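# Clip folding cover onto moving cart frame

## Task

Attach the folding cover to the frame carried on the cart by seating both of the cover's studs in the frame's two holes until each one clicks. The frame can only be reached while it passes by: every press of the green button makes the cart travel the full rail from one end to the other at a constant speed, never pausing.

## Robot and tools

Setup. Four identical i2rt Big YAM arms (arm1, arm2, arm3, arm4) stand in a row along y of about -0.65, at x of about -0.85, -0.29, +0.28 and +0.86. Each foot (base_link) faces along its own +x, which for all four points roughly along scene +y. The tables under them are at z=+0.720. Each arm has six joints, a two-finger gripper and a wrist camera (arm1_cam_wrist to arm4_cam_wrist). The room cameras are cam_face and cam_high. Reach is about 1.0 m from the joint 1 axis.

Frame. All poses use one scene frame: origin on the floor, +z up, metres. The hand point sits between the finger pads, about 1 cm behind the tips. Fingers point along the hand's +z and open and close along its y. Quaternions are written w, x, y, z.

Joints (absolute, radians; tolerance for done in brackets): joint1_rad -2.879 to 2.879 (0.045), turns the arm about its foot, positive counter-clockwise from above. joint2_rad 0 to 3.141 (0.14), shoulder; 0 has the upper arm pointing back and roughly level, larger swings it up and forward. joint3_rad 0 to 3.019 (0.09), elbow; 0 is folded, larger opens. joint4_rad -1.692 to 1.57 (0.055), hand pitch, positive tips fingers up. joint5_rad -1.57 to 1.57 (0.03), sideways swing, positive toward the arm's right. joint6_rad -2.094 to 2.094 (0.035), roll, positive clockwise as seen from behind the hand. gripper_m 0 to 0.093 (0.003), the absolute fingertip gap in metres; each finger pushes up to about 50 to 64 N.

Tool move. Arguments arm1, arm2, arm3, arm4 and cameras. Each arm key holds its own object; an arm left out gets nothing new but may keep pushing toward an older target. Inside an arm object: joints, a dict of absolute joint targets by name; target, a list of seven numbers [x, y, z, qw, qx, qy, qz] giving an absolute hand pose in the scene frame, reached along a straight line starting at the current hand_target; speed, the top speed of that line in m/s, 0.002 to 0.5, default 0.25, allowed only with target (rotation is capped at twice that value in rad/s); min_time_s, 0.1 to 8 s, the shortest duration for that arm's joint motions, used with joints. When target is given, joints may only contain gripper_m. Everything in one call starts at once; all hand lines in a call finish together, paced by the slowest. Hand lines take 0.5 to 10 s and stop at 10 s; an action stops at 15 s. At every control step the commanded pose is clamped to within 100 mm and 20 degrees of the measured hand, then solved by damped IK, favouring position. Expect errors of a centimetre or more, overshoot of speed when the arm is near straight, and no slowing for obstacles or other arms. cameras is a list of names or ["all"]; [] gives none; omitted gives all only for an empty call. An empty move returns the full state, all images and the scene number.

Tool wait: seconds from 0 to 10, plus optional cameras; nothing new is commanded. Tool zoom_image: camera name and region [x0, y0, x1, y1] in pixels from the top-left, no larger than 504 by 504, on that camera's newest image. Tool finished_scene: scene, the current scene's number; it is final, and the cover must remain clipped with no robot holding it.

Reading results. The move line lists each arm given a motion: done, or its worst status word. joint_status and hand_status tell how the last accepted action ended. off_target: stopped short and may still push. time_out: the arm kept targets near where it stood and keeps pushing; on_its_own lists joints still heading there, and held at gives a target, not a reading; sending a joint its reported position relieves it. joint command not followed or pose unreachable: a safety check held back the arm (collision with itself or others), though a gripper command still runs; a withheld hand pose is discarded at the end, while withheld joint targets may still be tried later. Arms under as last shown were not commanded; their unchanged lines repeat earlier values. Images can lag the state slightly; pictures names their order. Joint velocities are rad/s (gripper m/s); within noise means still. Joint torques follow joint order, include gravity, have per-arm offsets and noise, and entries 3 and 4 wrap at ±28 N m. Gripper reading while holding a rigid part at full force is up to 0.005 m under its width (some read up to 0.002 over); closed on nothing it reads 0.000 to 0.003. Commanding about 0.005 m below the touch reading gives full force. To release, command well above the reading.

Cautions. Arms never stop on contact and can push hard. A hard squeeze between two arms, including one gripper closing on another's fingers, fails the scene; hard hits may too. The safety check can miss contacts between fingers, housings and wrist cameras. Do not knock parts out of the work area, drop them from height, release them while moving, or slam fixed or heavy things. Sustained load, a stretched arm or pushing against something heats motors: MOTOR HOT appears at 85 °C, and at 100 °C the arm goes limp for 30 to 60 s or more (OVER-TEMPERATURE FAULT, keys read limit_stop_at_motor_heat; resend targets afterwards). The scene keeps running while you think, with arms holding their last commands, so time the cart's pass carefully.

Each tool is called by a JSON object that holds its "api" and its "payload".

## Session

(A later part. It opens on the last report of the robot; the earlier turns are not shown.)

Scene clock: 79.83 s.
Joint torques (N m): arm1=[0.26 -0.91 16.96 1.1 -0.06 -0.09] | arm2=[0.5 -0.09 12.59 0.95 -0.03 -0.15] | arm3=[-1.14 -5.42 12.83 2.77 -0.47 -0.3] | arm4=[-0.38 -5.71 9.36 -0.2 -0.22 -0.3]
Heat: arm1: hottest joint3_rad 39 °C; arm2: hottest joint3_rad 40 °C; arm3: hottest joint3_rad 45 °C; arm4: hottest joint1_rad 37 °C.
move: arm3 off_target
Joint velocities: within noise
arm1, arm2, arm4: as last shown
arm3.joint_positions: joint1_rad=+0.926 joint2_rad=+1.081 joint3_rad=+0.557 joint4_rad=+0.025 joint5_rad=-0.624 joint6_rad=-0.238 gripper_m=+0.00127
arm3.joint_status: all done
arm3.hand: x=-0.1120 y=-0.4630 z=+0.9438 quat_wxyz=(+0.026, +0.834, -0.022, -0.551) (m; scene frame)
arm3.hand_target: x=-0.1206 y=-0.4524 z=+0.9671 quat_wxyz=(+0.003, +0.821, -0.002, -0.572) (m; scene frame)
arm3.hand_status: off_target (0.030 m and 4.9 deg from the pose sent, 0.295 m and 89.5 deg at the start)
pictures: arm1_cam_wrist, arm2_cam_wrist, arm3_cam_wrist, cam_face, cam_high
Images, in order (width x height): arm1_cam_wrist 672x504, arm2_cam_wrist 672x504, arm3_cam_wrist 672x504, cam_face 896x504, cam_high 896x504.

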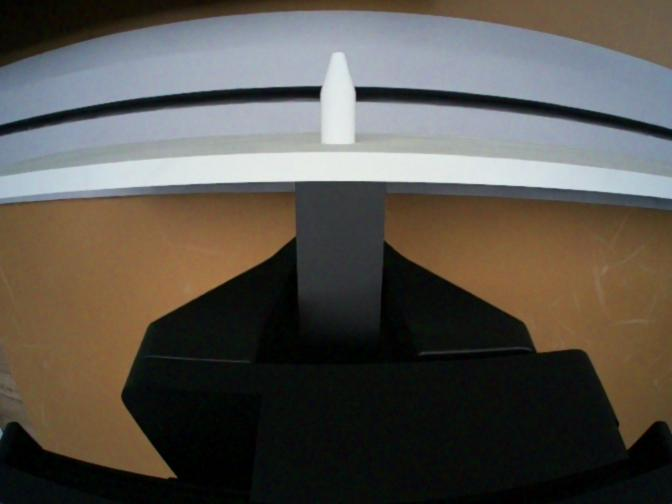

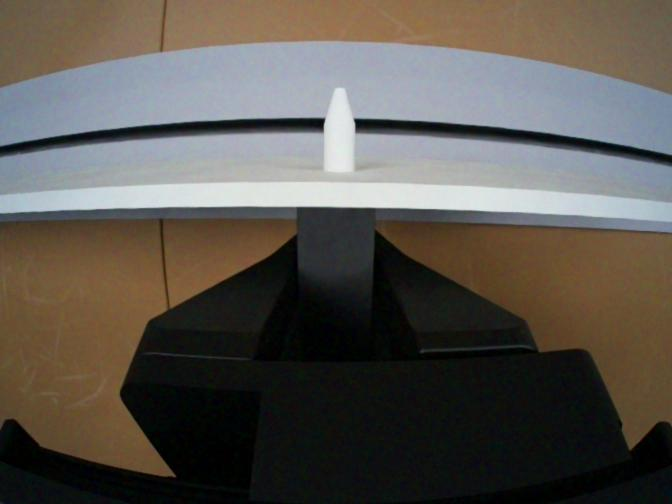

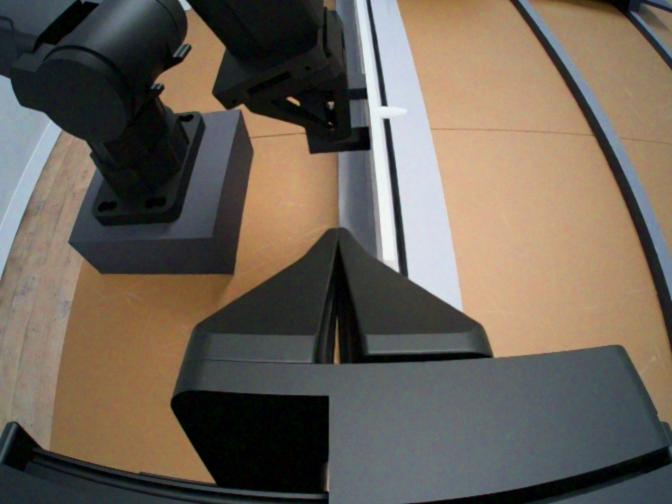

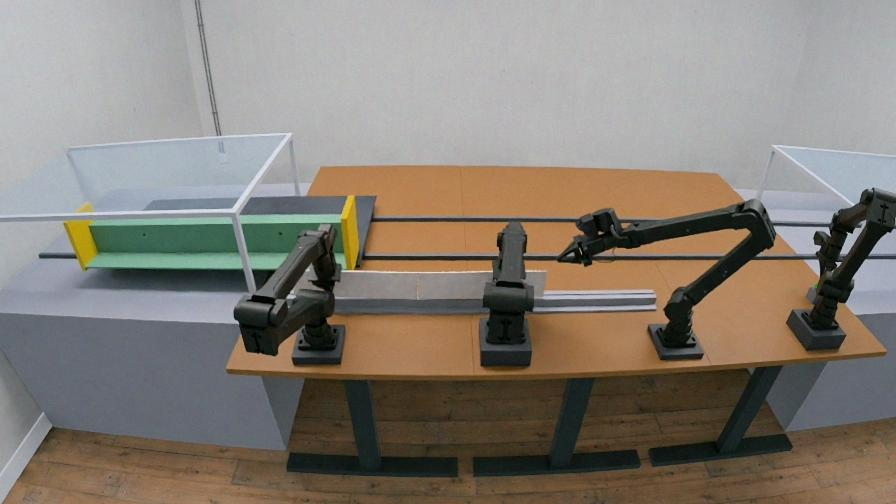

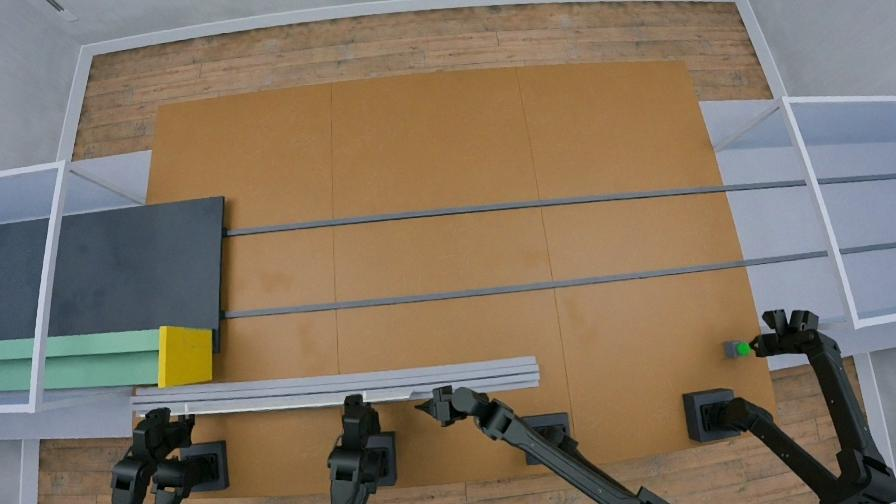

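{"api": "move", "payload": {"arm1": {"target": [-0.8270, -0.455, 0.895, -0.15907, 0.68899, -0.68899, -0.15907], "speed": 0.05}, "arm2": {"target": [-0.2690, -0.452, 0.887, -0.15907, 0.68899, -0.68899, -0.15907], "speed": 0.05}, "cameras": ["arm3_cam_wrist"]}}

{"api": "move", "payload": {"arm1": {"target": [-1.067, -0.450, 0.895, -0.15907, 0.68899, -0.68899, -0.15907], "speed": 0.07}, "arm2": {"target": [-0.509, -0.447, 0.887, -0.15907, 0.68899, -0.68899, -0.15907], "speed": 0.07}, "cameras": ["all"]}}

Scene clock: 83.57 s.
Joint torques (N m): arm1=[0.79 0.38 18.37 1.24 -0.02 -0.04] | arm2=[1.14 1.26 14.12 1.06 0.18 -0.09] | arm3=[-1.2 -5.6 12.82 2.78 -0.48 -0.28] | arm4=[-0.56 -5.66 9.39 -0.24 -0.21 -0.26]
Heat: arm1: hottest joint3_rad 40 °C; arm2: hottest joint3_rad 40 °C; arm3: hottest joint3_rad 45 °C; arm4: hottest joint1_rad 37 °C.
move: arm1 off_target; arm2 off_target
Joint velocities: within noise
arm1.joint_positions: joint1_rad=-0.202 joint2_rad=+0.433 joint3_rad=+0.369 joint4_rad=-1.160 joint5_rad=-0.054 joint6_rad=-0.134 gripper_m=+0.01580
arm1.joint_status: not commanded
arm1.hand: x=-0.8305 y=-0.4792 z=+0.8452 quat_wxyz=(-0.118, +0.692, -0.700, -0.130) (m; scene frame)
arm1.hand_target: x=-0.8272 y=-0.4565 z=+0.8931 quat_wxyz=(-0.159, +0.689, -0.689, -0.159) (m; scene frame)
arm1.hand_status: off_target (0.055 m and 5.9 deg from the pose sent, 0.065 m and 5.8 deg at the start)
arm2.joint_positions: joint1_rad=-0.148 joint2_rad=+0.447 joint3_rad=+0.290 joint4_rad=-1.037 joint5_rad=-0.085 joint6_rad=-0.152 gripper_m=+0.01584
arm2.joint_status: not commanded
arm2.hand: x=-0.2738 y=-0.4707 z=+0.8505 quat_wxyz=(-0.129, +0.693, -0.695, -0.141) (m; scene frame)
arm2.hand_target: x=-0.2694 y=-0.4521 z=+0.8859 quat_wxyz=(-0.160, +0.689, -0.688, -0.159) (m; scene frame)
arm2.hand_status: off_target (0.041 m and 4.0 deg from the pose sent, 0.051 m and 4.1 deg at the start)
arm3: as last shown
arm3.joint_positions: joint1_rad=+0.926 joint2_rad=+1.081 joint3_rad=+0.557 joint4_rad=+0.025 joint5_rad=-0.624 joint6_rad=-0.239 gripper_m=+0.00127
arm3.hand: x=-0.1120 y=-0.4630 z=+0.9438 quat_wxyz=(+0.025, +0.834, -0.021, -0.551) (m; scene frame)
arm4.joint_positions: joint1_rad=-0.568 joint2_rad=+1.181 joint3_rad=+0.598 joint4_rad=-0.988 joint5_rad=+0.004 joint6_rad=-0.568 gripper_m=+0.00118
arm4.joint_status: not commanded
arm4.hand: x=+1.0036 y=-0.4365 z=+0.8287 quat_wxyz=(+0.009, +0.702, -0.712, +0.003) (m; scene frame)
arm4.hand_target: x=+1.0121 y=-0.4276 z=+0.8399 quat_wxyz=(-0.001, +0.707, -0.707, +0.000) (m; scene frame)
arm4.hand_status: not commanded
pictures: arm3_cam_wrist
Images, in order (width x height): arm3_cam_wrist 672x504.

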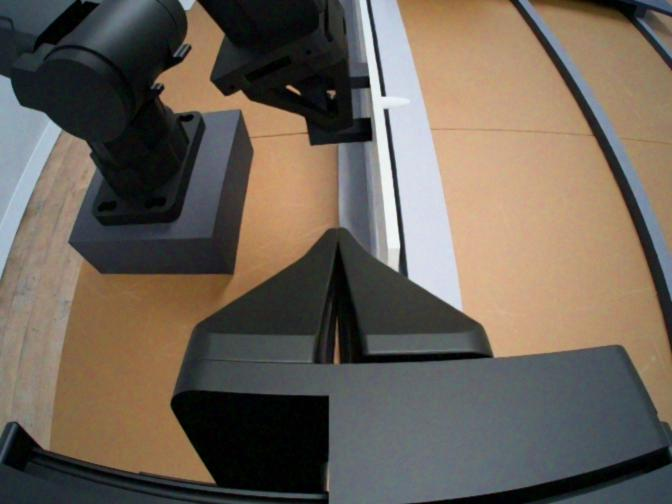

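Scene clock: 87.50 s.
Joint torques (N m): arm1=[0.85 -5.42 15.47 0.29 2.35 -0.16] | arm2=[2.37 -3.43 10.73 1.26 0.79 -0.01] | arm3=[-1.26 -5.54 12.82 2.8 -0.47 -0.29] | arm4=[-0.38 -5.54 9.46 -0.21 -0.23 -0.27]
Heat: arm1: hottest joint3_rad 40 °C; arm2: hottest joint3_rad 41 °C; arm3: hottest joint3_rad 45 °C; arm4: hottest joint1_rad 37 °C.
move: arm1 off_target; arm2 off_target
Joint velocities: within noise
arm1.joint_positions: joint1_rad=+1.007 joint2_rad=+1.005 joint3_rad=+0.607 joint4_rad=-1.017 joint5_rad=+0.339 joint6_rad=+1.024 gripper_m=+0.01583
arm1.joint_status: not commanded
arm1.hand: x=-1.0495 y=-0.4695 z=+0.8577 quat_wxyz=(-0.140, +0.696, -0.694, -0.122) (m; scene frame)
arm1.hand_target: x=-1.0673 y=-0.4513 z=+0.8934 quat_wxyz=(-0.157, +0.692, -0.687, -0.160) (m; scene frame)
arm1.hand_status: off_target (0.046 m and 4.9 deg from the pose sent, 0.243 m and 5.9 deg at the start)
arm2.joint_positions: joint1_rad=+1.056 joint2_rad=+1.018 joint3_rad=+0.557 joint4_rad=-0.919 joint5_rad=+0.378 joint6_rad=+1.000 gripper_m=+0.01584
arm2.joint_status: not commanded
arm2.hand: x=-0.4870 y=-0.4559 z=+0.8707 quat_wxyz=(-0.162, +0.690, -0.692, -0.132) (m; scene frame)
arm2.hand_target: x=-0.5048 y=-0.4471 z=+0.8857 quat_wxyz=(-0.161, +0.688, -0.691, -0.154) (m; scene frame)
arm2.hand_status: off_target (0.029 m and 3.1 deg from the pose sent, 0.239 m and 4.0 deg at the start)
arm3, arm4: as last shown
pictures: arm1_cam_wrist, arm2_cam_wrist, arm3_cam_wrist, arm4_cam_wrist, cam_face, cam_high
Images, in order (width x height): arm1_cam_wrist 672x504, arm2_cam_wrist 672x504, arm3_cam_wrist 672x504, arm4_cam_wrist 672x504, cam_face 896x504, cam_high 896x504.

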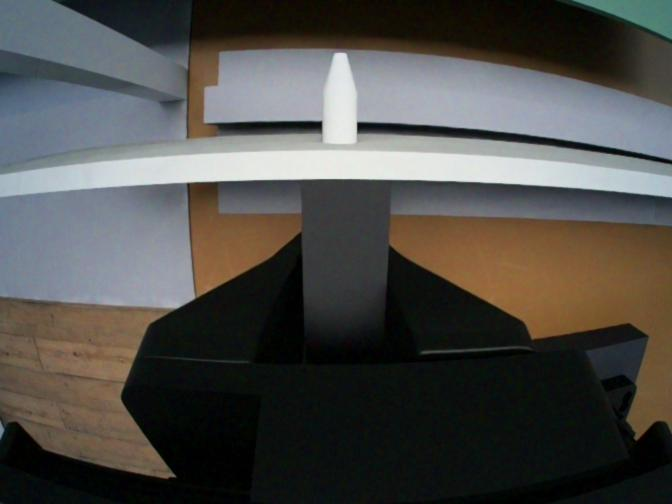

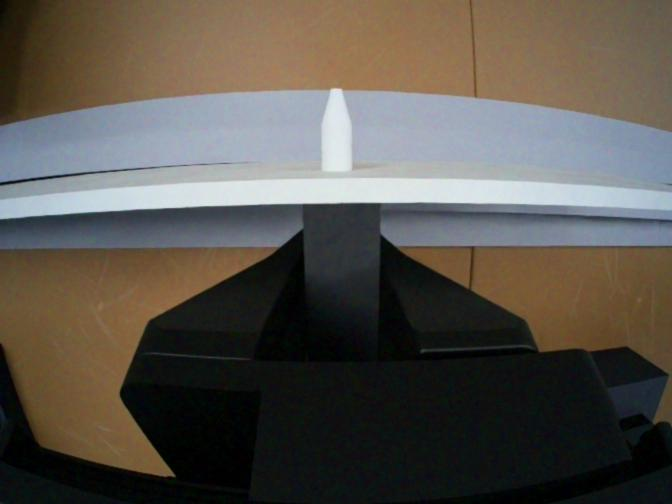

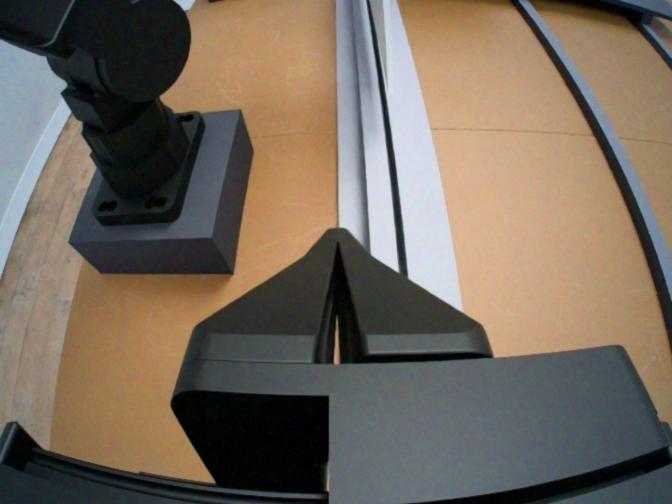

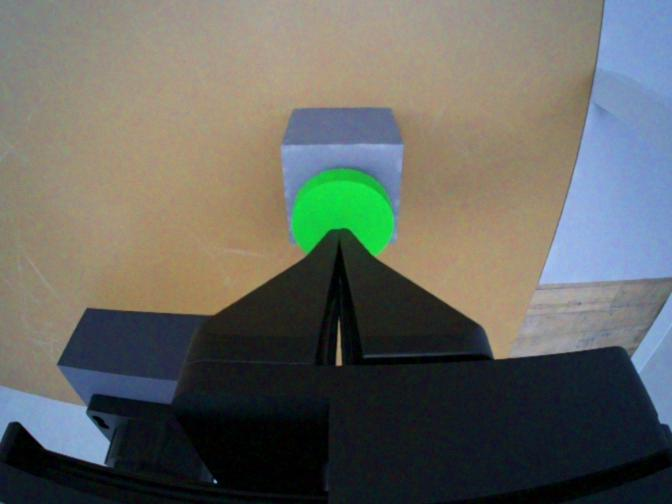

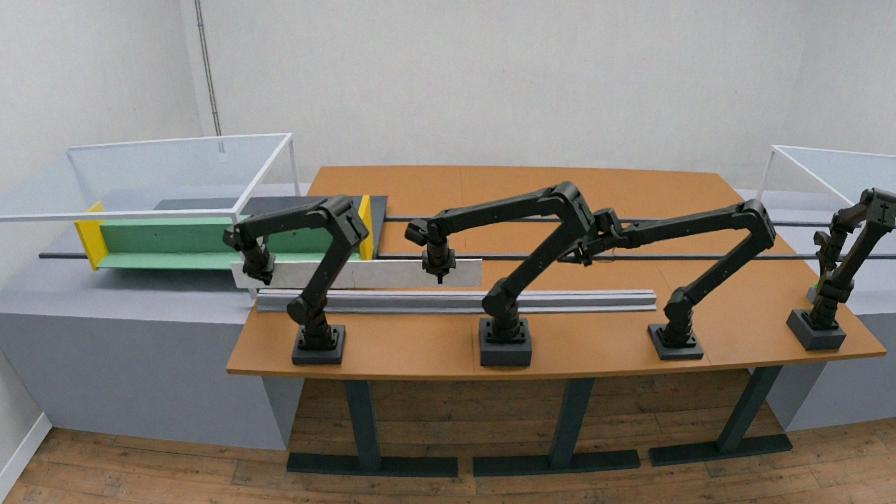

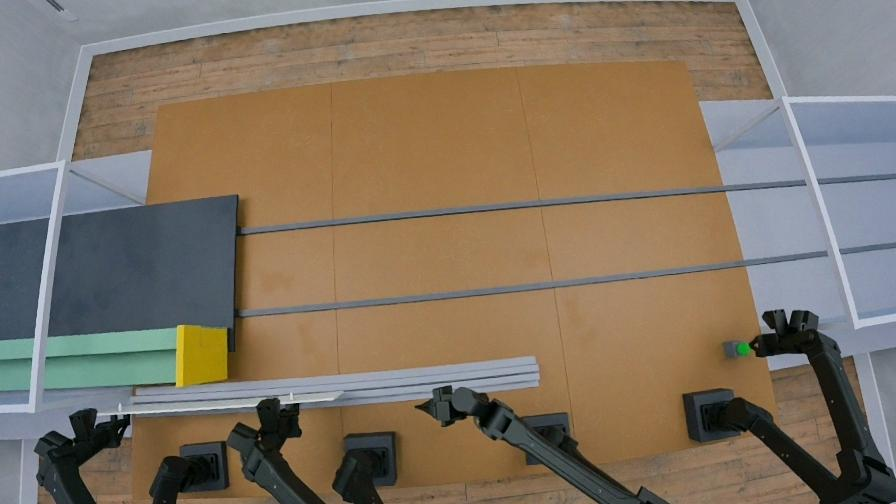

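{"api": "move", "payload": {}}

Scene clock: 88.20 s.
Joint torques (N m): arm1=[0.79 -5.36 15.46 0.29 2.35 -0.16] | arm2=[2.37 -3.49 10.71 1.26 0.79 -0.01] | arm3=[-1.26 -5.48 12.83 2.77 -0.47 -0.28] | arm4=[-0.32 -5.54 9.46 -0.2 -0.21 -0.29]
Heat: arm1: hottest joint3_rad 40 °C; arm2: hottest joint3_rad 41 °C; arm3: hottest joint3_rad 45 °C; arm4: hottest joint1_rad 37 °C.
Joint velocities: within noise
arm1.joint_positions: joint1_rad=+1.007 joint2_rad=+1.005 joint3_rad=+0.607 joint4_rad=-1.017 joint5_rad=+0.339 joint6_rad=+1.024 gripper_m=+0.01583
arm1.joint_status: not commanded
arm1.hand: x=-1.0495 y=-0.4695 z=+0.8577 quat_wxyz=(-0.140, +0.696, -0.694, -0.122) (m; scene frame)
arm1.hand_target: x=-1.0673 y=-0.4513 z=+0.8934 quat_wxyz=(-0.157, +0.692, -0.687, -0.160) (m; scene frame)
arm1.hand_status: off_target (0.046 m and 4.9 deg from the pose sent, 0.243 m and 5.9 deg at the start)
arm2.joint_positions: joint1_rad=+1.056 joint2_rad=+1.018 joint3_rad=+0.557 joint4_rad=-0.919 joint5_rad=+0.378 joint6_rad=+1.000 gripper_m=+0.01584
arm2.joint_status: not commanded
arm2.hand: x=-0.4870 y=-0.4559 z=+0.8707 quat_wxyz=(-0.162, +0.690, -0.692, -0.132) (m; scene frame)
arm2.hand_target: x=-0.5048 y=-0.4471 z=+0.8857 quat_wxyz=(-0.161, +0.688, -0.691, -0.154) (m; scene frame)
arm2.hand_status: off_target (0.029 m and 3.1 deg from the pose sent, 0.239 m and 4.0 deg at the start)
arm3.joint_positions: joint1_rad=+0.926 joint2_rad=+1.081 joint3_rad=+0.557 joint4_rad=+0.025 joint5_rad=-0.624 joint6_rad=-0.239 gripper_m=+0.00127
arm3.joint_status: not commanded
arm3.hand: x=-0.1120 y=-0.4630 z=+0.9438 quat_wxyz=(+0.025, +0.834, -0.021, -0.551) (m; scene frame)
arm3.hand_target: x=-0.1206 y=-0.4524 z=+0.9671 quat_wxyz=(+0.003, +0.821, -0.002, -0.572) (m; scene frame)
arm3.hand_status: not commanded
arm4.joint_positions: joint1_rad=-0.568 joint2_rad=+1.181 joint3_rad=+0.598 joint4_rad=-0.988 joint5_rad=+0.004 joint6_rad=-0.568 gripper_m=+0.00118
arm4.joint_status: not commanded
arm4.hand: x=+1.0036 y=-0.4365 z=+0.8287 quat_wxyz=(+0.009, +0.702, -0.712, +0.003) (m; scene frame)
arm4.hand_target: x=+1.0121 y=-0.4276 z=+0.8399 quat_wxyz=(-0.001, +0.707, -0.707, +0.000) (m; scene frame)
arm4.hand_status: not commanded
pictures: arm1_cam_wrist, arm2_cam_wrist, arm3_cam_wrist, arm4_cam_wrist, cam_face, cam_high
Images, in order (width x height): arm1_cam_wrist 672x504, arm2_cam_wrist 672x504, arm3_cam_wrist 672x504, arm4_cam_wrist 672x504, cam_face 896x504, cam_high 896x504.

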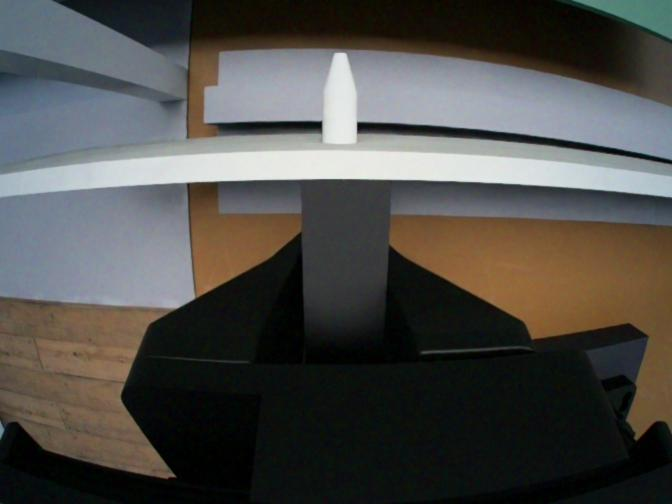

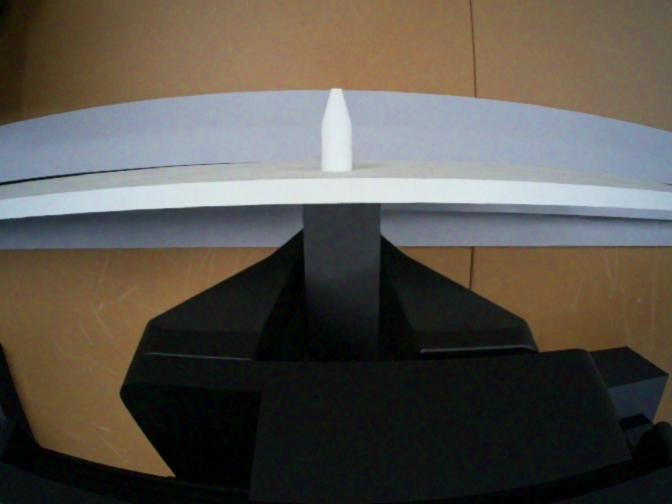

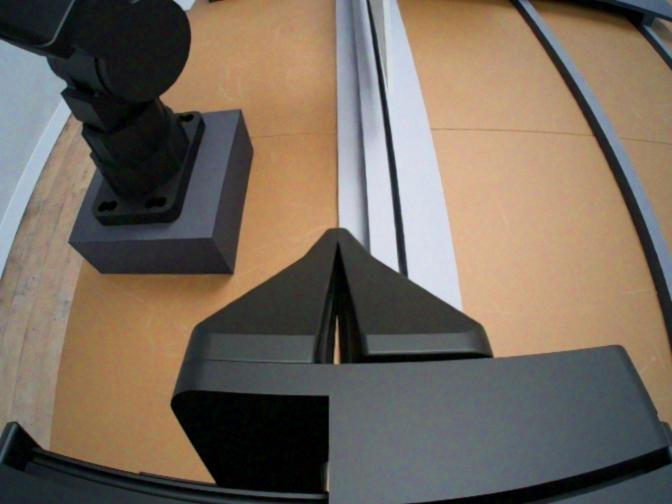

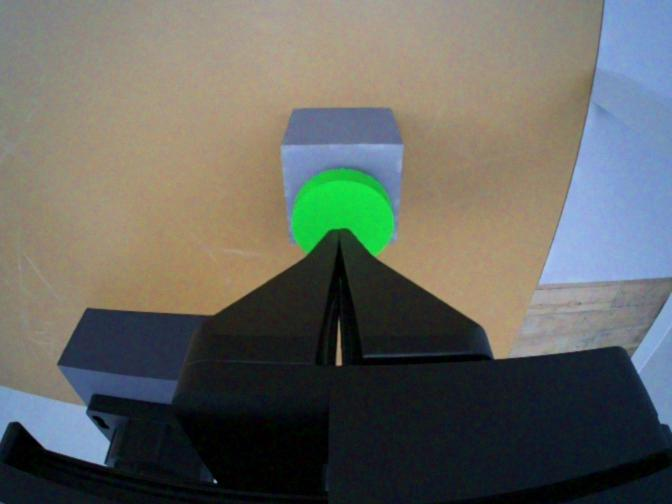

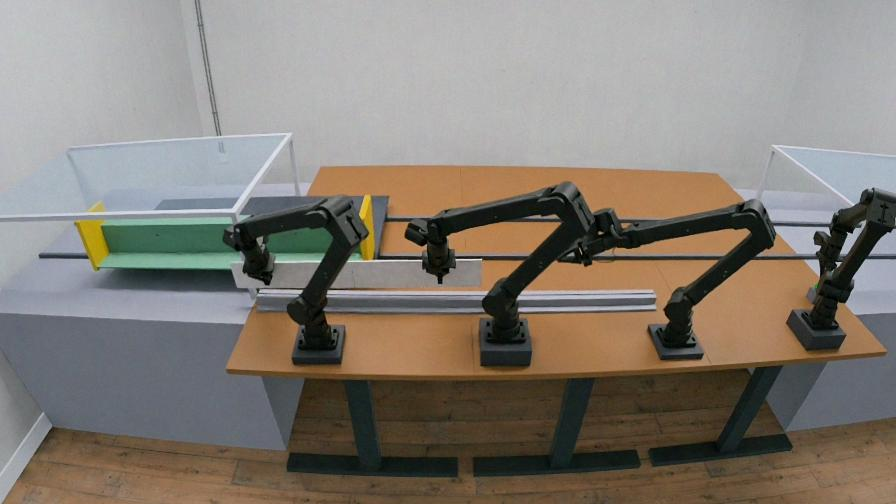

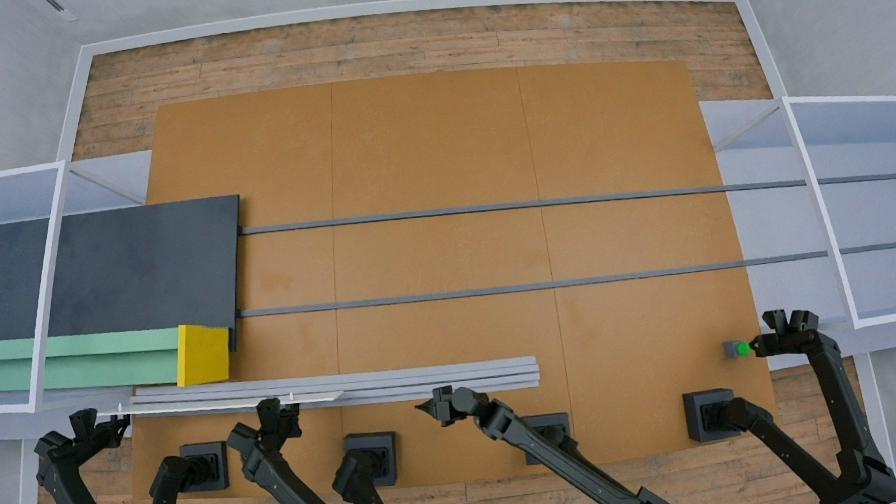

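{"api": "zoom_image", "payload": {"camera": "cam_face", "region": [60, 180, 500, 320]}}

{"api": "zoom_image", "payload": {"camera": "cam_high", "region": [0, 300, 350, 500]}}

Scaled by 1.145 from the camera's 896x504 image, which has a finer 1280x720 frame.

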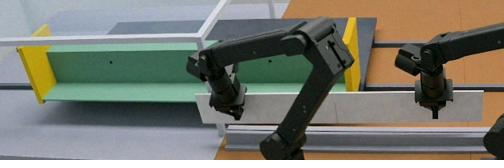

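Scaled by 1.440 from the camera's 896x504 image, which has a finer 1280x720 frame.

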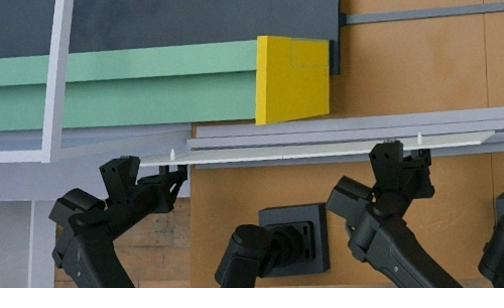

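{"api": "zoom_image", "payload": {"camera": "cam_face", "region": [70, 190, 240, 285]}}

{"api": "zoom_image", "payload": {"camera": "cam_face", "region": [220, 190, 390, 285]}}

Scaled by 2.965 from the camera's 896x504 image, which has a finer 1280x720 frame.

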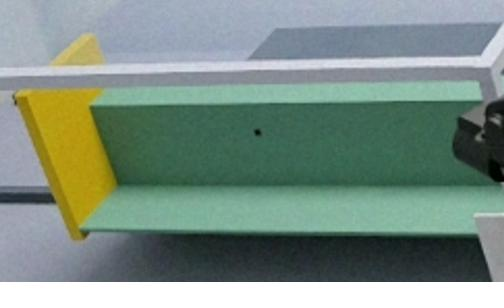

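Scaled by 2.965 from the camera's 896x504 image, which has a finer 1280x720 frame.

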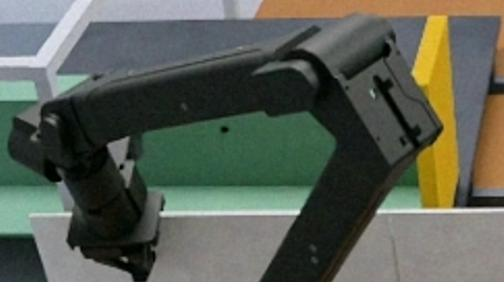

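{"api": "zoom_image", "payload": {"camera": "cam_face", "region": [220, 180, 500, 380]}}

{"api": "zoom_image", "payload": {"camera": "cam_face", "region": [470, 180, 700, 380]}}

{"api": "zoom_image", "payload": {"camera": "cam_face", "region": [640, 170, 896, 370]}}

Scaled by 1.800 from the camera's 896x504 image, which has a finer 1280x720 frame.

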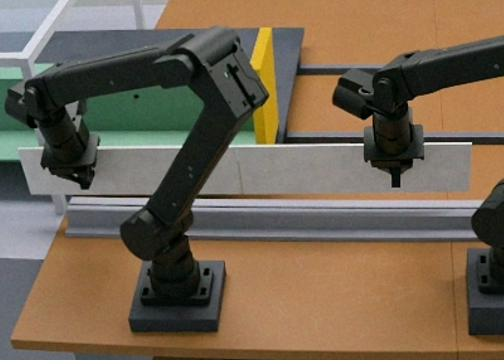

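Scaled by 2.191 from the camera's 896x504 image, which has a finer 1280x720 frame.

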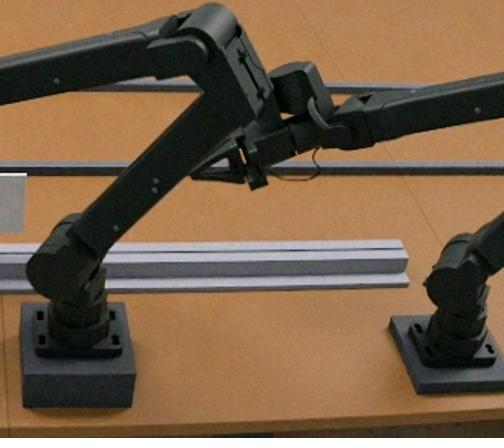

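Scaled by 1.969 from the camera's 896x504 image, which has a finer 1280x720 frame.

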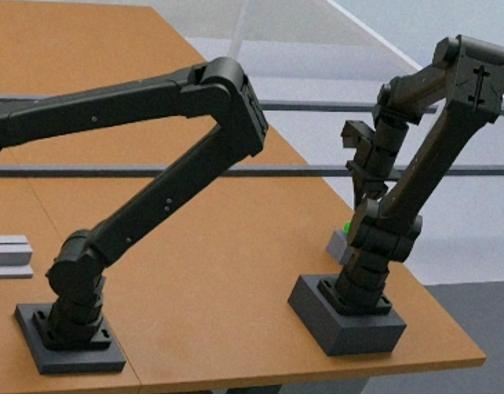

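{"api": "move", "payload": {"arm3": {"target": [-0.15, -0.455, 1.0, -0.06676, 0.64034, -0.05602, -0.76313], "speed": 0.15}, "cameras": ["arm3_cam_wrist", "cam_high"]}}

Scene clock: 93.90 s.
Joint torques (N m): arm1=[0.79 -5.42 15.47 0.31 2.35 -0.16] | arm2=[2.37 -3.43 10.71 1.26 0.79 -0.01] | arm3=[0.09 -6.53 7.38 2.92 0.28 0.23] | arm4=[-0.38 -5.6 9.42 -0.24 -0.23 -0.28]
Heat: arm1: hottest joint3_rad 40 °C; arm2: hottest joint3_rad 42 °C; arm3: hottest joint3_rad 45 °C; arm4: hottest joint1_rad 37 °C.
move: arm3 done
Joint velocities: within noise
arm1, arm2, arm4: as last shown
arm3.joint_positions: joint1_rad=+1.039 joint2_rad=+1.333 joint3_rad=+0.442 joint4_rad=+1.070 joint5_rad=-0.377 joint6_rad=+0.037 gripper_m=+0.00127
arm3.joint_status: not commanded
arm3.hand: x=-0.1510 y=-0.4519 z=+1.0006 quat_wxyz=(-0.076, +0.646, -0.046, -0.758) (m; scene frame)
arm3.hand_target: x=-0.1512 y=-0.4553 z=+1.0001 quat_wxyz=(-0.067, +0.641, -0.051, -0.763) (m; scene frame)
arm3.hand_status: done (0.003 m and 1.8 deg from the pose sent, 0.068 m and 35.0 deg at the start)
pictures: arm3_cam_wrist, cam_high
Images, in order (width x height): arm3_cam_wrist 672x504, cam_high 896x504.

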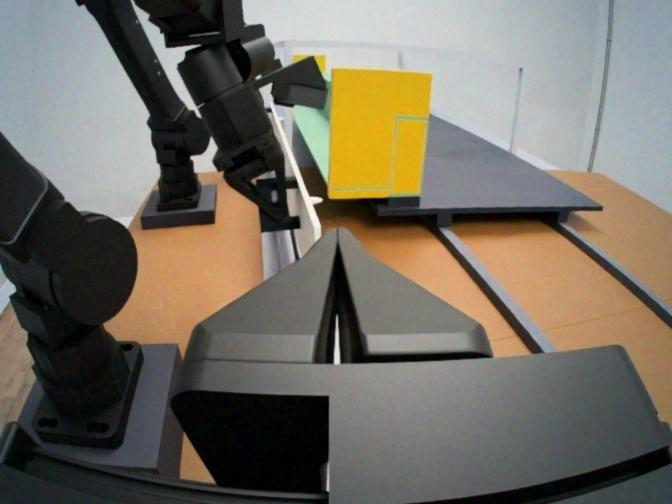

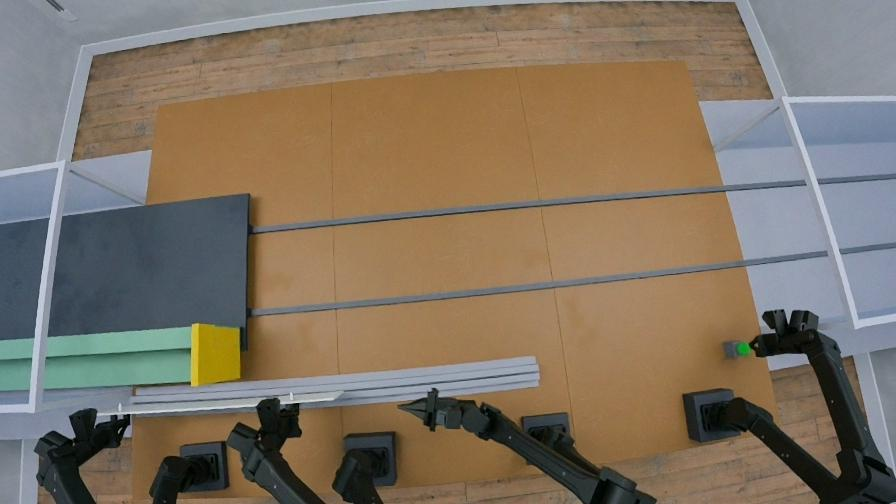

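{"api": "zoom_image", "payload": {"camera": "arm3_cam_wrist", "region": [230, 40, 450, 250]}}

Scaled by 2.291 from the camera's 672x504 image, which has a finer 960x720 frame.

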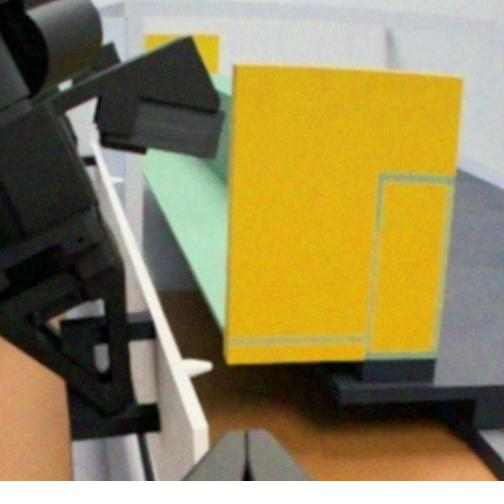

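{"api": "wait", "payload": {"seconds": 10, "cameras": ["arm3_cam_wrist"]}}

Scene clock: 105.00 s.
Joint torques (N m): arm1=[0.79 -5.36 15.45 0.31 2.35 -0.16] | arm2=[2.37 -3.43 10.71 1.26 0.79 -0.01] | arm3=[0.09 -6.48 7.39 2.88 0.28 0.26] | arm4=[-0.67 -5.71 9.46 -0.29 -0.23 -0.27]
Heat: arm1: hottest joint3_rad 41 °C; arm2: hottest joint3_rad 43 °C; arm3: hottest joint3_rad 44 °C; arm4: hottest joint1_rad 37 °C.
Joint velocities: within noise
arm1.joint_positions: joint1_rad=+1.007 joint2_rad=+1.005 joint3_rad=+0.607 joint4_rad=-1.017 joint5_rad=+0.339 joint6_rad=+1.024 gripper_m=+0.01583
arm1.joint_status: not commanded
arm1.hand: x=-1.0495 y=-0.4695 z=+0.8577 quat_wxyz=(-0.140, +0.696, -0.694, -0.122) (m; scene frame)
arm1.hand_target: x=-1.0673 y=-0.4513 z=+0.8934 quat_wxyz=(-0.157, +0.692, -0.687, -0.160) (m; scene frame)
arm1.hand_status: not commanded
arm2.joint_positions: joint1_rad=+1.056 joint2_rad=+1.018 joint3_rad=+0.557 joint4_rad=-0.919 joint5_rad=+0.378 joint6_rad=+1.000 gripper_m=+0.01584
arm2.joint_status: not commanded
arm2.hand: x=-0.4870 y=-0.4559 z=+0.8707 quat_wxyz=(-0.162, +0.690, -0.692, -0.132) (m; scene frame)
arm2.hand_target: x=-0.5048 y=-0.4471 z=+0.8857 quat_wxyz=(-0.161, +0.688, -0.691, -0.154) (m; scene frame)
arm2.hand_status: not commanded
arm3.joint_positions: joint1_rad=+1.039 joint2_rad=+1.333 joint3_rad=+0.442 joint4_rad=+1.070 joint5_rad=-0.377 joint6_rad=+0.038 gripper_m=+0.00127
arm3.joint_status: not commanded
arm3.hand: x=-0.1510 y=-0.4519 z=+1.0006 quat_wxyz=(-0.075, +0.646, -0.046, -0.758) (m; scene frame)
arm3.hand_target: x=-0.1512 y=-0.4553 z=+1.0001 quat_wxyz=(-0.067, +0.641, -0.051, -0.763) (m; scene frame)
arm3.hand_status: done (0.003 m and 1.7 deg from the pose sent, 0.068 m and 35.0 deg at the start)
arm4.joint_positions: joint1_rad=-0.568 joint2_rad=+1.181 joint3_rad=+0.598 joint4_rad=-0.988 joint5_rad=+0.004 joint6_rad=-0.568 gripper_m=+0.00118
arm4.joint_status: not commanded
arm4.hand: x=+1.0036 y=-0.4365 z=+0.8287 quat_wxyz=(+0.009, +0.702, -0.712, +0.003) (m; scene frame)
arm4.hand_target: x=+1.0121 y=-0.4276 z=+0.8399 quat_wxyz=(-0.001, +0.707, -0.707, +0.000) (m; scene frame)
arm4.hand_status: not commanded
wait: 10.00 s; at rest from the start
pictures: arm3_cam_wrist
Images, in order (width x height): arm3_cam_wrist 672x504.

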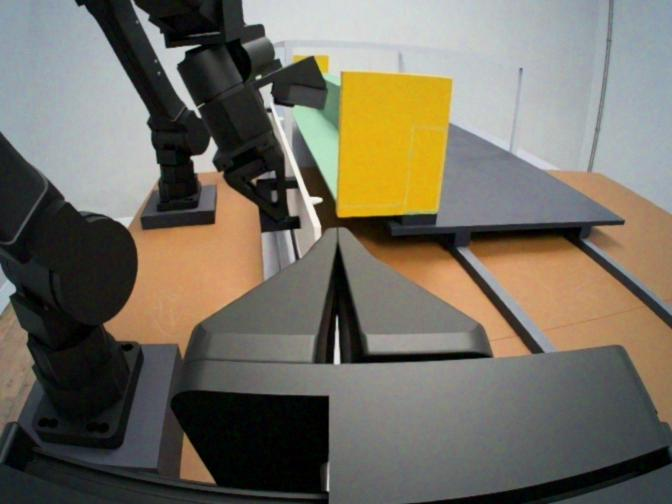

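{"api": "wait", "payload": {"seconds": 10, "cameras": ["arm3_cam_wrist"]}}

{"api": "zoom_image", "payload": {"camera": "arm3_cam_wrist", "region": [230, 40, 480, 260]}}

{"api": "wait", "payload": {"seconds": 4, "cameras": ["arm3_cam_wrist", "cam_high"]}}

{"api": "zoom_image", "payload": {"camera": "arm3_cam_wrist", "region": [230, 40, 480, 260]}}

{"api": "zoom_image", "payload": {"camera": "cam_high", "region": [100, 300, 450, 500]}}

Scene clock: 115.17 s.
Joint torques (N m): arm1=[0.79 -5.36 15.45 0.29 2.35 -0.16] | arm2=[2.37 -3.43 10.71 1.26 0.79 -0.01] | arm3=[0.09 -6.65 7.39 2.86 0.28 0.25] | arm4=[-0.21 -5.54 9.52 -0.23 -0.25 -0.28]
Heat: arm1: hottest joint3_rad 41 °C; arm2: hottest joint3_rad 43 °C; arm3: hottest joint3_rad 43 °C; arm4: hottest joint1_rad 37 °C.
Joint velocities: within noise
arm1.joint_positions: joint1_rad=+1.007 joint2_rad=+1.005 joint3_rad=+0.607 joint4_rad=-1.017 joint5_rad=+0.339 joint6_rad=+1.024 gripper_m=+0.01583
arm1.joint_status: not commanded
arm1.hand: x=-1.0495 y=-0.4695 z=+0.8577 quat_wxyz=(-0.140, +0.696, -0.694, -0.122) (m; scene frame)
arm1.hand_target: x=-1.0673 y=-0.4513 z=+0.8934 quat_wxyz=(-0.157, +0.692, -0.687, -0.160) (m; scene frame)
arm1.hand_status: not commanded
arm2.joint_positions: joint1_rad=+1.056 joint2_rad=+1.018 joint3_rad=+0.557 joint4_rad=-0.919 joint5_rad=+0.378 joint6_rad=+1.000 gripper_m=+0.01584
arm2.joint_status: not commanded
arm2.hand: x=-0.4870 y=-0.4559 z=+0.8707 quat_wxyz=(-0.162, +0.690, -0.692, -0.132) (m; scene frame)
arm2.hand_target: x=-0.5048 y=-0.4471 z=+0.8857 quat_wxyz=(-0.161, +0.688, -0.691, -0.154) (m; scene frame)
arm2.hand_status: not commanded
arm3.joint_positions: joint1_rad=+1.039 joint2_rad=+1.333 joint3_rad=+0.442 joint4_rad=+1.070 joint5_rad=-0.377 joint6_rad=+0.038 gripper_m=+0.00127
arm3.joint_status: not commanded
arm3.hand: x=-0.1510 y=-0.4519 z=+1.0006 quat_wxyz=(-0.075, +0.646, -0.046, -0.758) (m; scene frame)
arm3.hand_target: x=-0.1512 y=-0.4553 z=+1.0001 quat_wxyz=(-0.067, +0.641, -0.051, -0.763) (m; scene frame)
arm3.hand_status: done (0.003 m and 1.7 deg from the pose sent, 0.068 m and 35.0 deg at the start)
arm4.joint_positions: joint1_rad=-0.568 joint2_rad=+1.181 joint3_rad=+0.598 joint4_rad=-0.988 joint5_rad=+0.004 joint6_rad=-0.568 gripper_m=+0.00118
arm4.joint_status: not commanded
arm4.hand: x=+1.0036 y=-0.4365 z=+0.8287 quat_wxyz=(+0.009, +0.702, -0.712, +0.003) (m; scene frame)
arm4.hand_target: x=+1.0121 y=-0.4276 z=+0.8399 quat_wxyz=(-0.001, +0.707, -0.707, +0.000) (m; scene frame)
arm4.hand_status: not commanded
wait: 10.00 s; at rest by 0.10 s
pictures: arm3_cam_wrist
Images, in order (width x height): arm3_cam_wrist 672x504.

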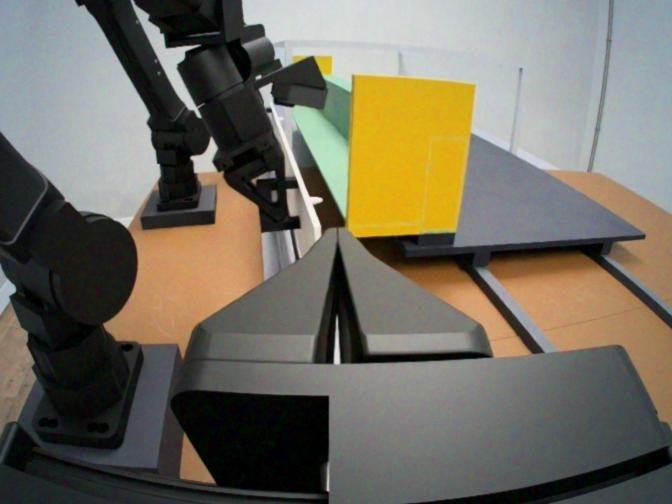

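Scaled by 2.016 from the camera's 672x504 image, which has a finer 960x720 frame.

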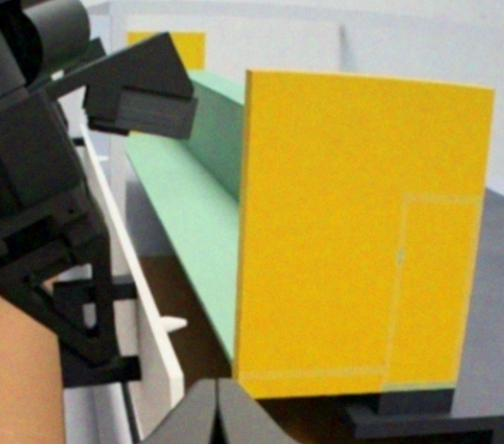

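Scene clock: 119.17 s.
Joint torques (N m): arm1=[0.79 -5.36 15.46 0.31 2.34 -0.16] | arm2=[2.37 -3.43 10.73 1.26 0.79 -0.02] | arm3=[0.15 -6.48 7.41 2.88 0.28 0.25] | arm4=[-0.32 -5.6 9.39 -0.27 -0.22 -0.3]
Heat: arm1: hottest joint3_rad 41 °C; arm2: hottest joint3_rad 43 °C; arm3: hottest joint3_rad 43 °C; arm4: hottest joint1_rad 37 °C.
Joint velocities: within noise
arm1.joint_positions: joint1_rad=+1.007 joint2_rad=+1.005 joint3_rad=+0.607 joint4_rad=-1.017 joint5_rad=+0.339 joint6_rad=+1.024 gripper_m=+0.01583
arm1.joint_status: not commanded
arm1.hand: x=-1.0495 y=-0.4695 z=+0.8577 quat_wxyz=(-0.140, +0.696, -0.694, -0.122) (m; scene frame)
arm1.hand_target: x=-1.0673 y=-0.4513 z=+0.8934 quat_wxyz=(-0.157, +0.692, -0.687, -0.160) (m; scene frame)
arm1.hand_status: not commanded
arm2.joint_positions: joint1_rad=+1.056 joint2_rad=+1.018 joint3_rad=+0.557 joint4_rad=-0.919 joint5_rad=+0.378 joint6_rad=+1.000 gripper_m=+0.01584
arm2.joint_status: not commanded
arm2.hand: x=-0.4870 y=-0.4559 z=+0.8707 quat_wxyz=(-0.162, +0.690, -0.692, -0.132) (m; scene frame)
arm2.hand_target: x=-0.5048 y=-0.4471 z=+0.8857 quat_wxyz=(-0.161, +0.688, -0.691, -0.154) (m; scene frame)
arm2.hand_status: not commanded
arm3.joint_positions: joint1_rad=+1.039 joint2_rad=+1.333 joint3_rad=+0.442 joint4_rad=+1.070 joint5_rad=-0.377 joint6_rad=+0.038 gripper_m=+0.00127
arm3.joint_status: not commanded
arm3.hand: x=-0.1510 y=-0.4519 z=+1.0006 quat_wxyz=(-0.075, +0.646, -0.046, -0.758) (m; scene frame)
arm3.hand_target: x=-0.1512 y=-0.4553 z=+1.0001 quat_wxyz=(-0.067, +0.641, -0.051, -0.763) (m; scene frame)
arm3.hand_status: done (0.003 m and 1.7 deg from the pose sent, 0.068 m and 35.0 deg at the start)
arm4.joint_positions: joint1_rad=-0.568 joint2_rad=+1.181 joint3_rad=+0.598 joint4_rad=-0.988 joint5_rad=+0.004 joint6_rad=-0.568 gripper_m=+0.00118
arm4.joint_status: not commanded
arm4.hand: x=+1.0036 y=-0.4365 z=+0.8287 quat_wxyz=(+0.009, +0.702, -0.712, +0.003) (m; scene frame)
arm4.hand_target: x=+1.0121 y=-0.4276 z=+0.8399 quat_wxyz=(-0.001, +0.707, -0.707, +0.000) (m; scene frame)
arm4.hand_status: not commanded
wait: 4.00 s; at rest by 0.27 s
pictures: arm3_cam_wrist, cam_high
Images, in order (width x height): arm3_cam_wrist 672x504, cam_high 896x504.

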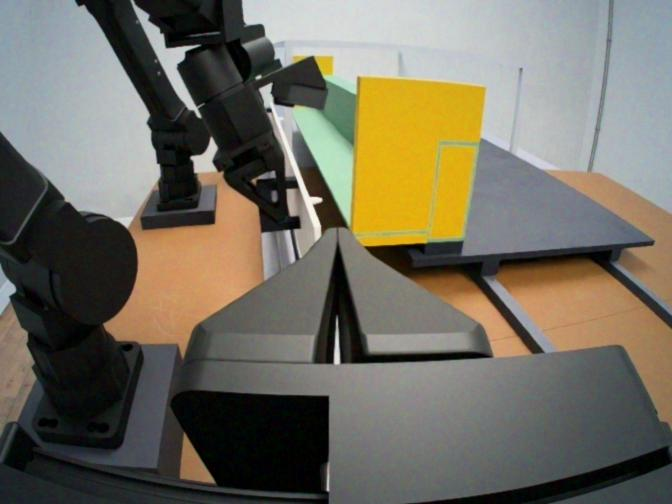

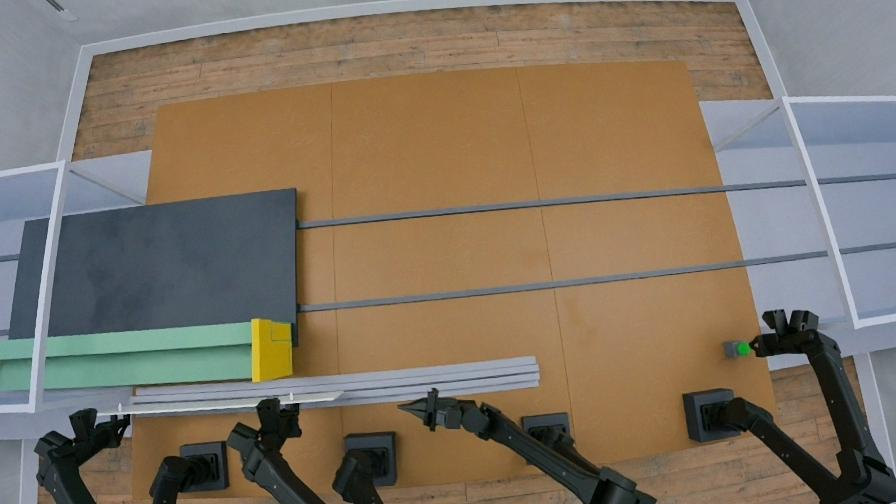

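Scaled by 2.016 from the camera's 672x504 image, which has a finer 960x720 frame.

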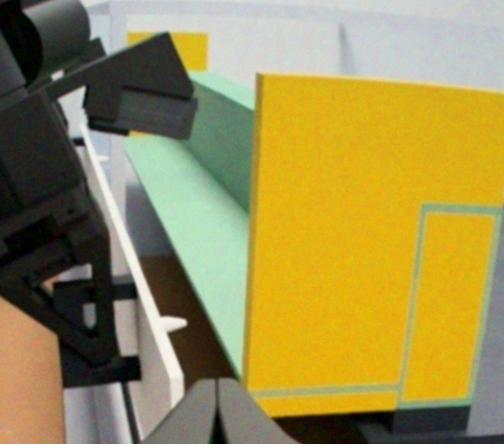

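Scaled by 1.440 from the camera's 896x504 image, which has a finer 1280x720 frame.

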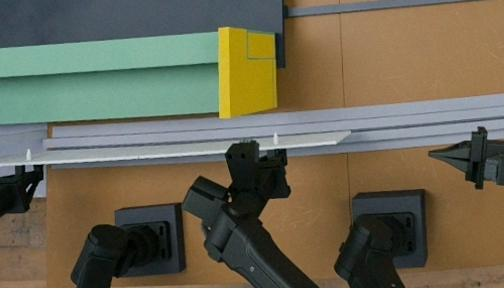

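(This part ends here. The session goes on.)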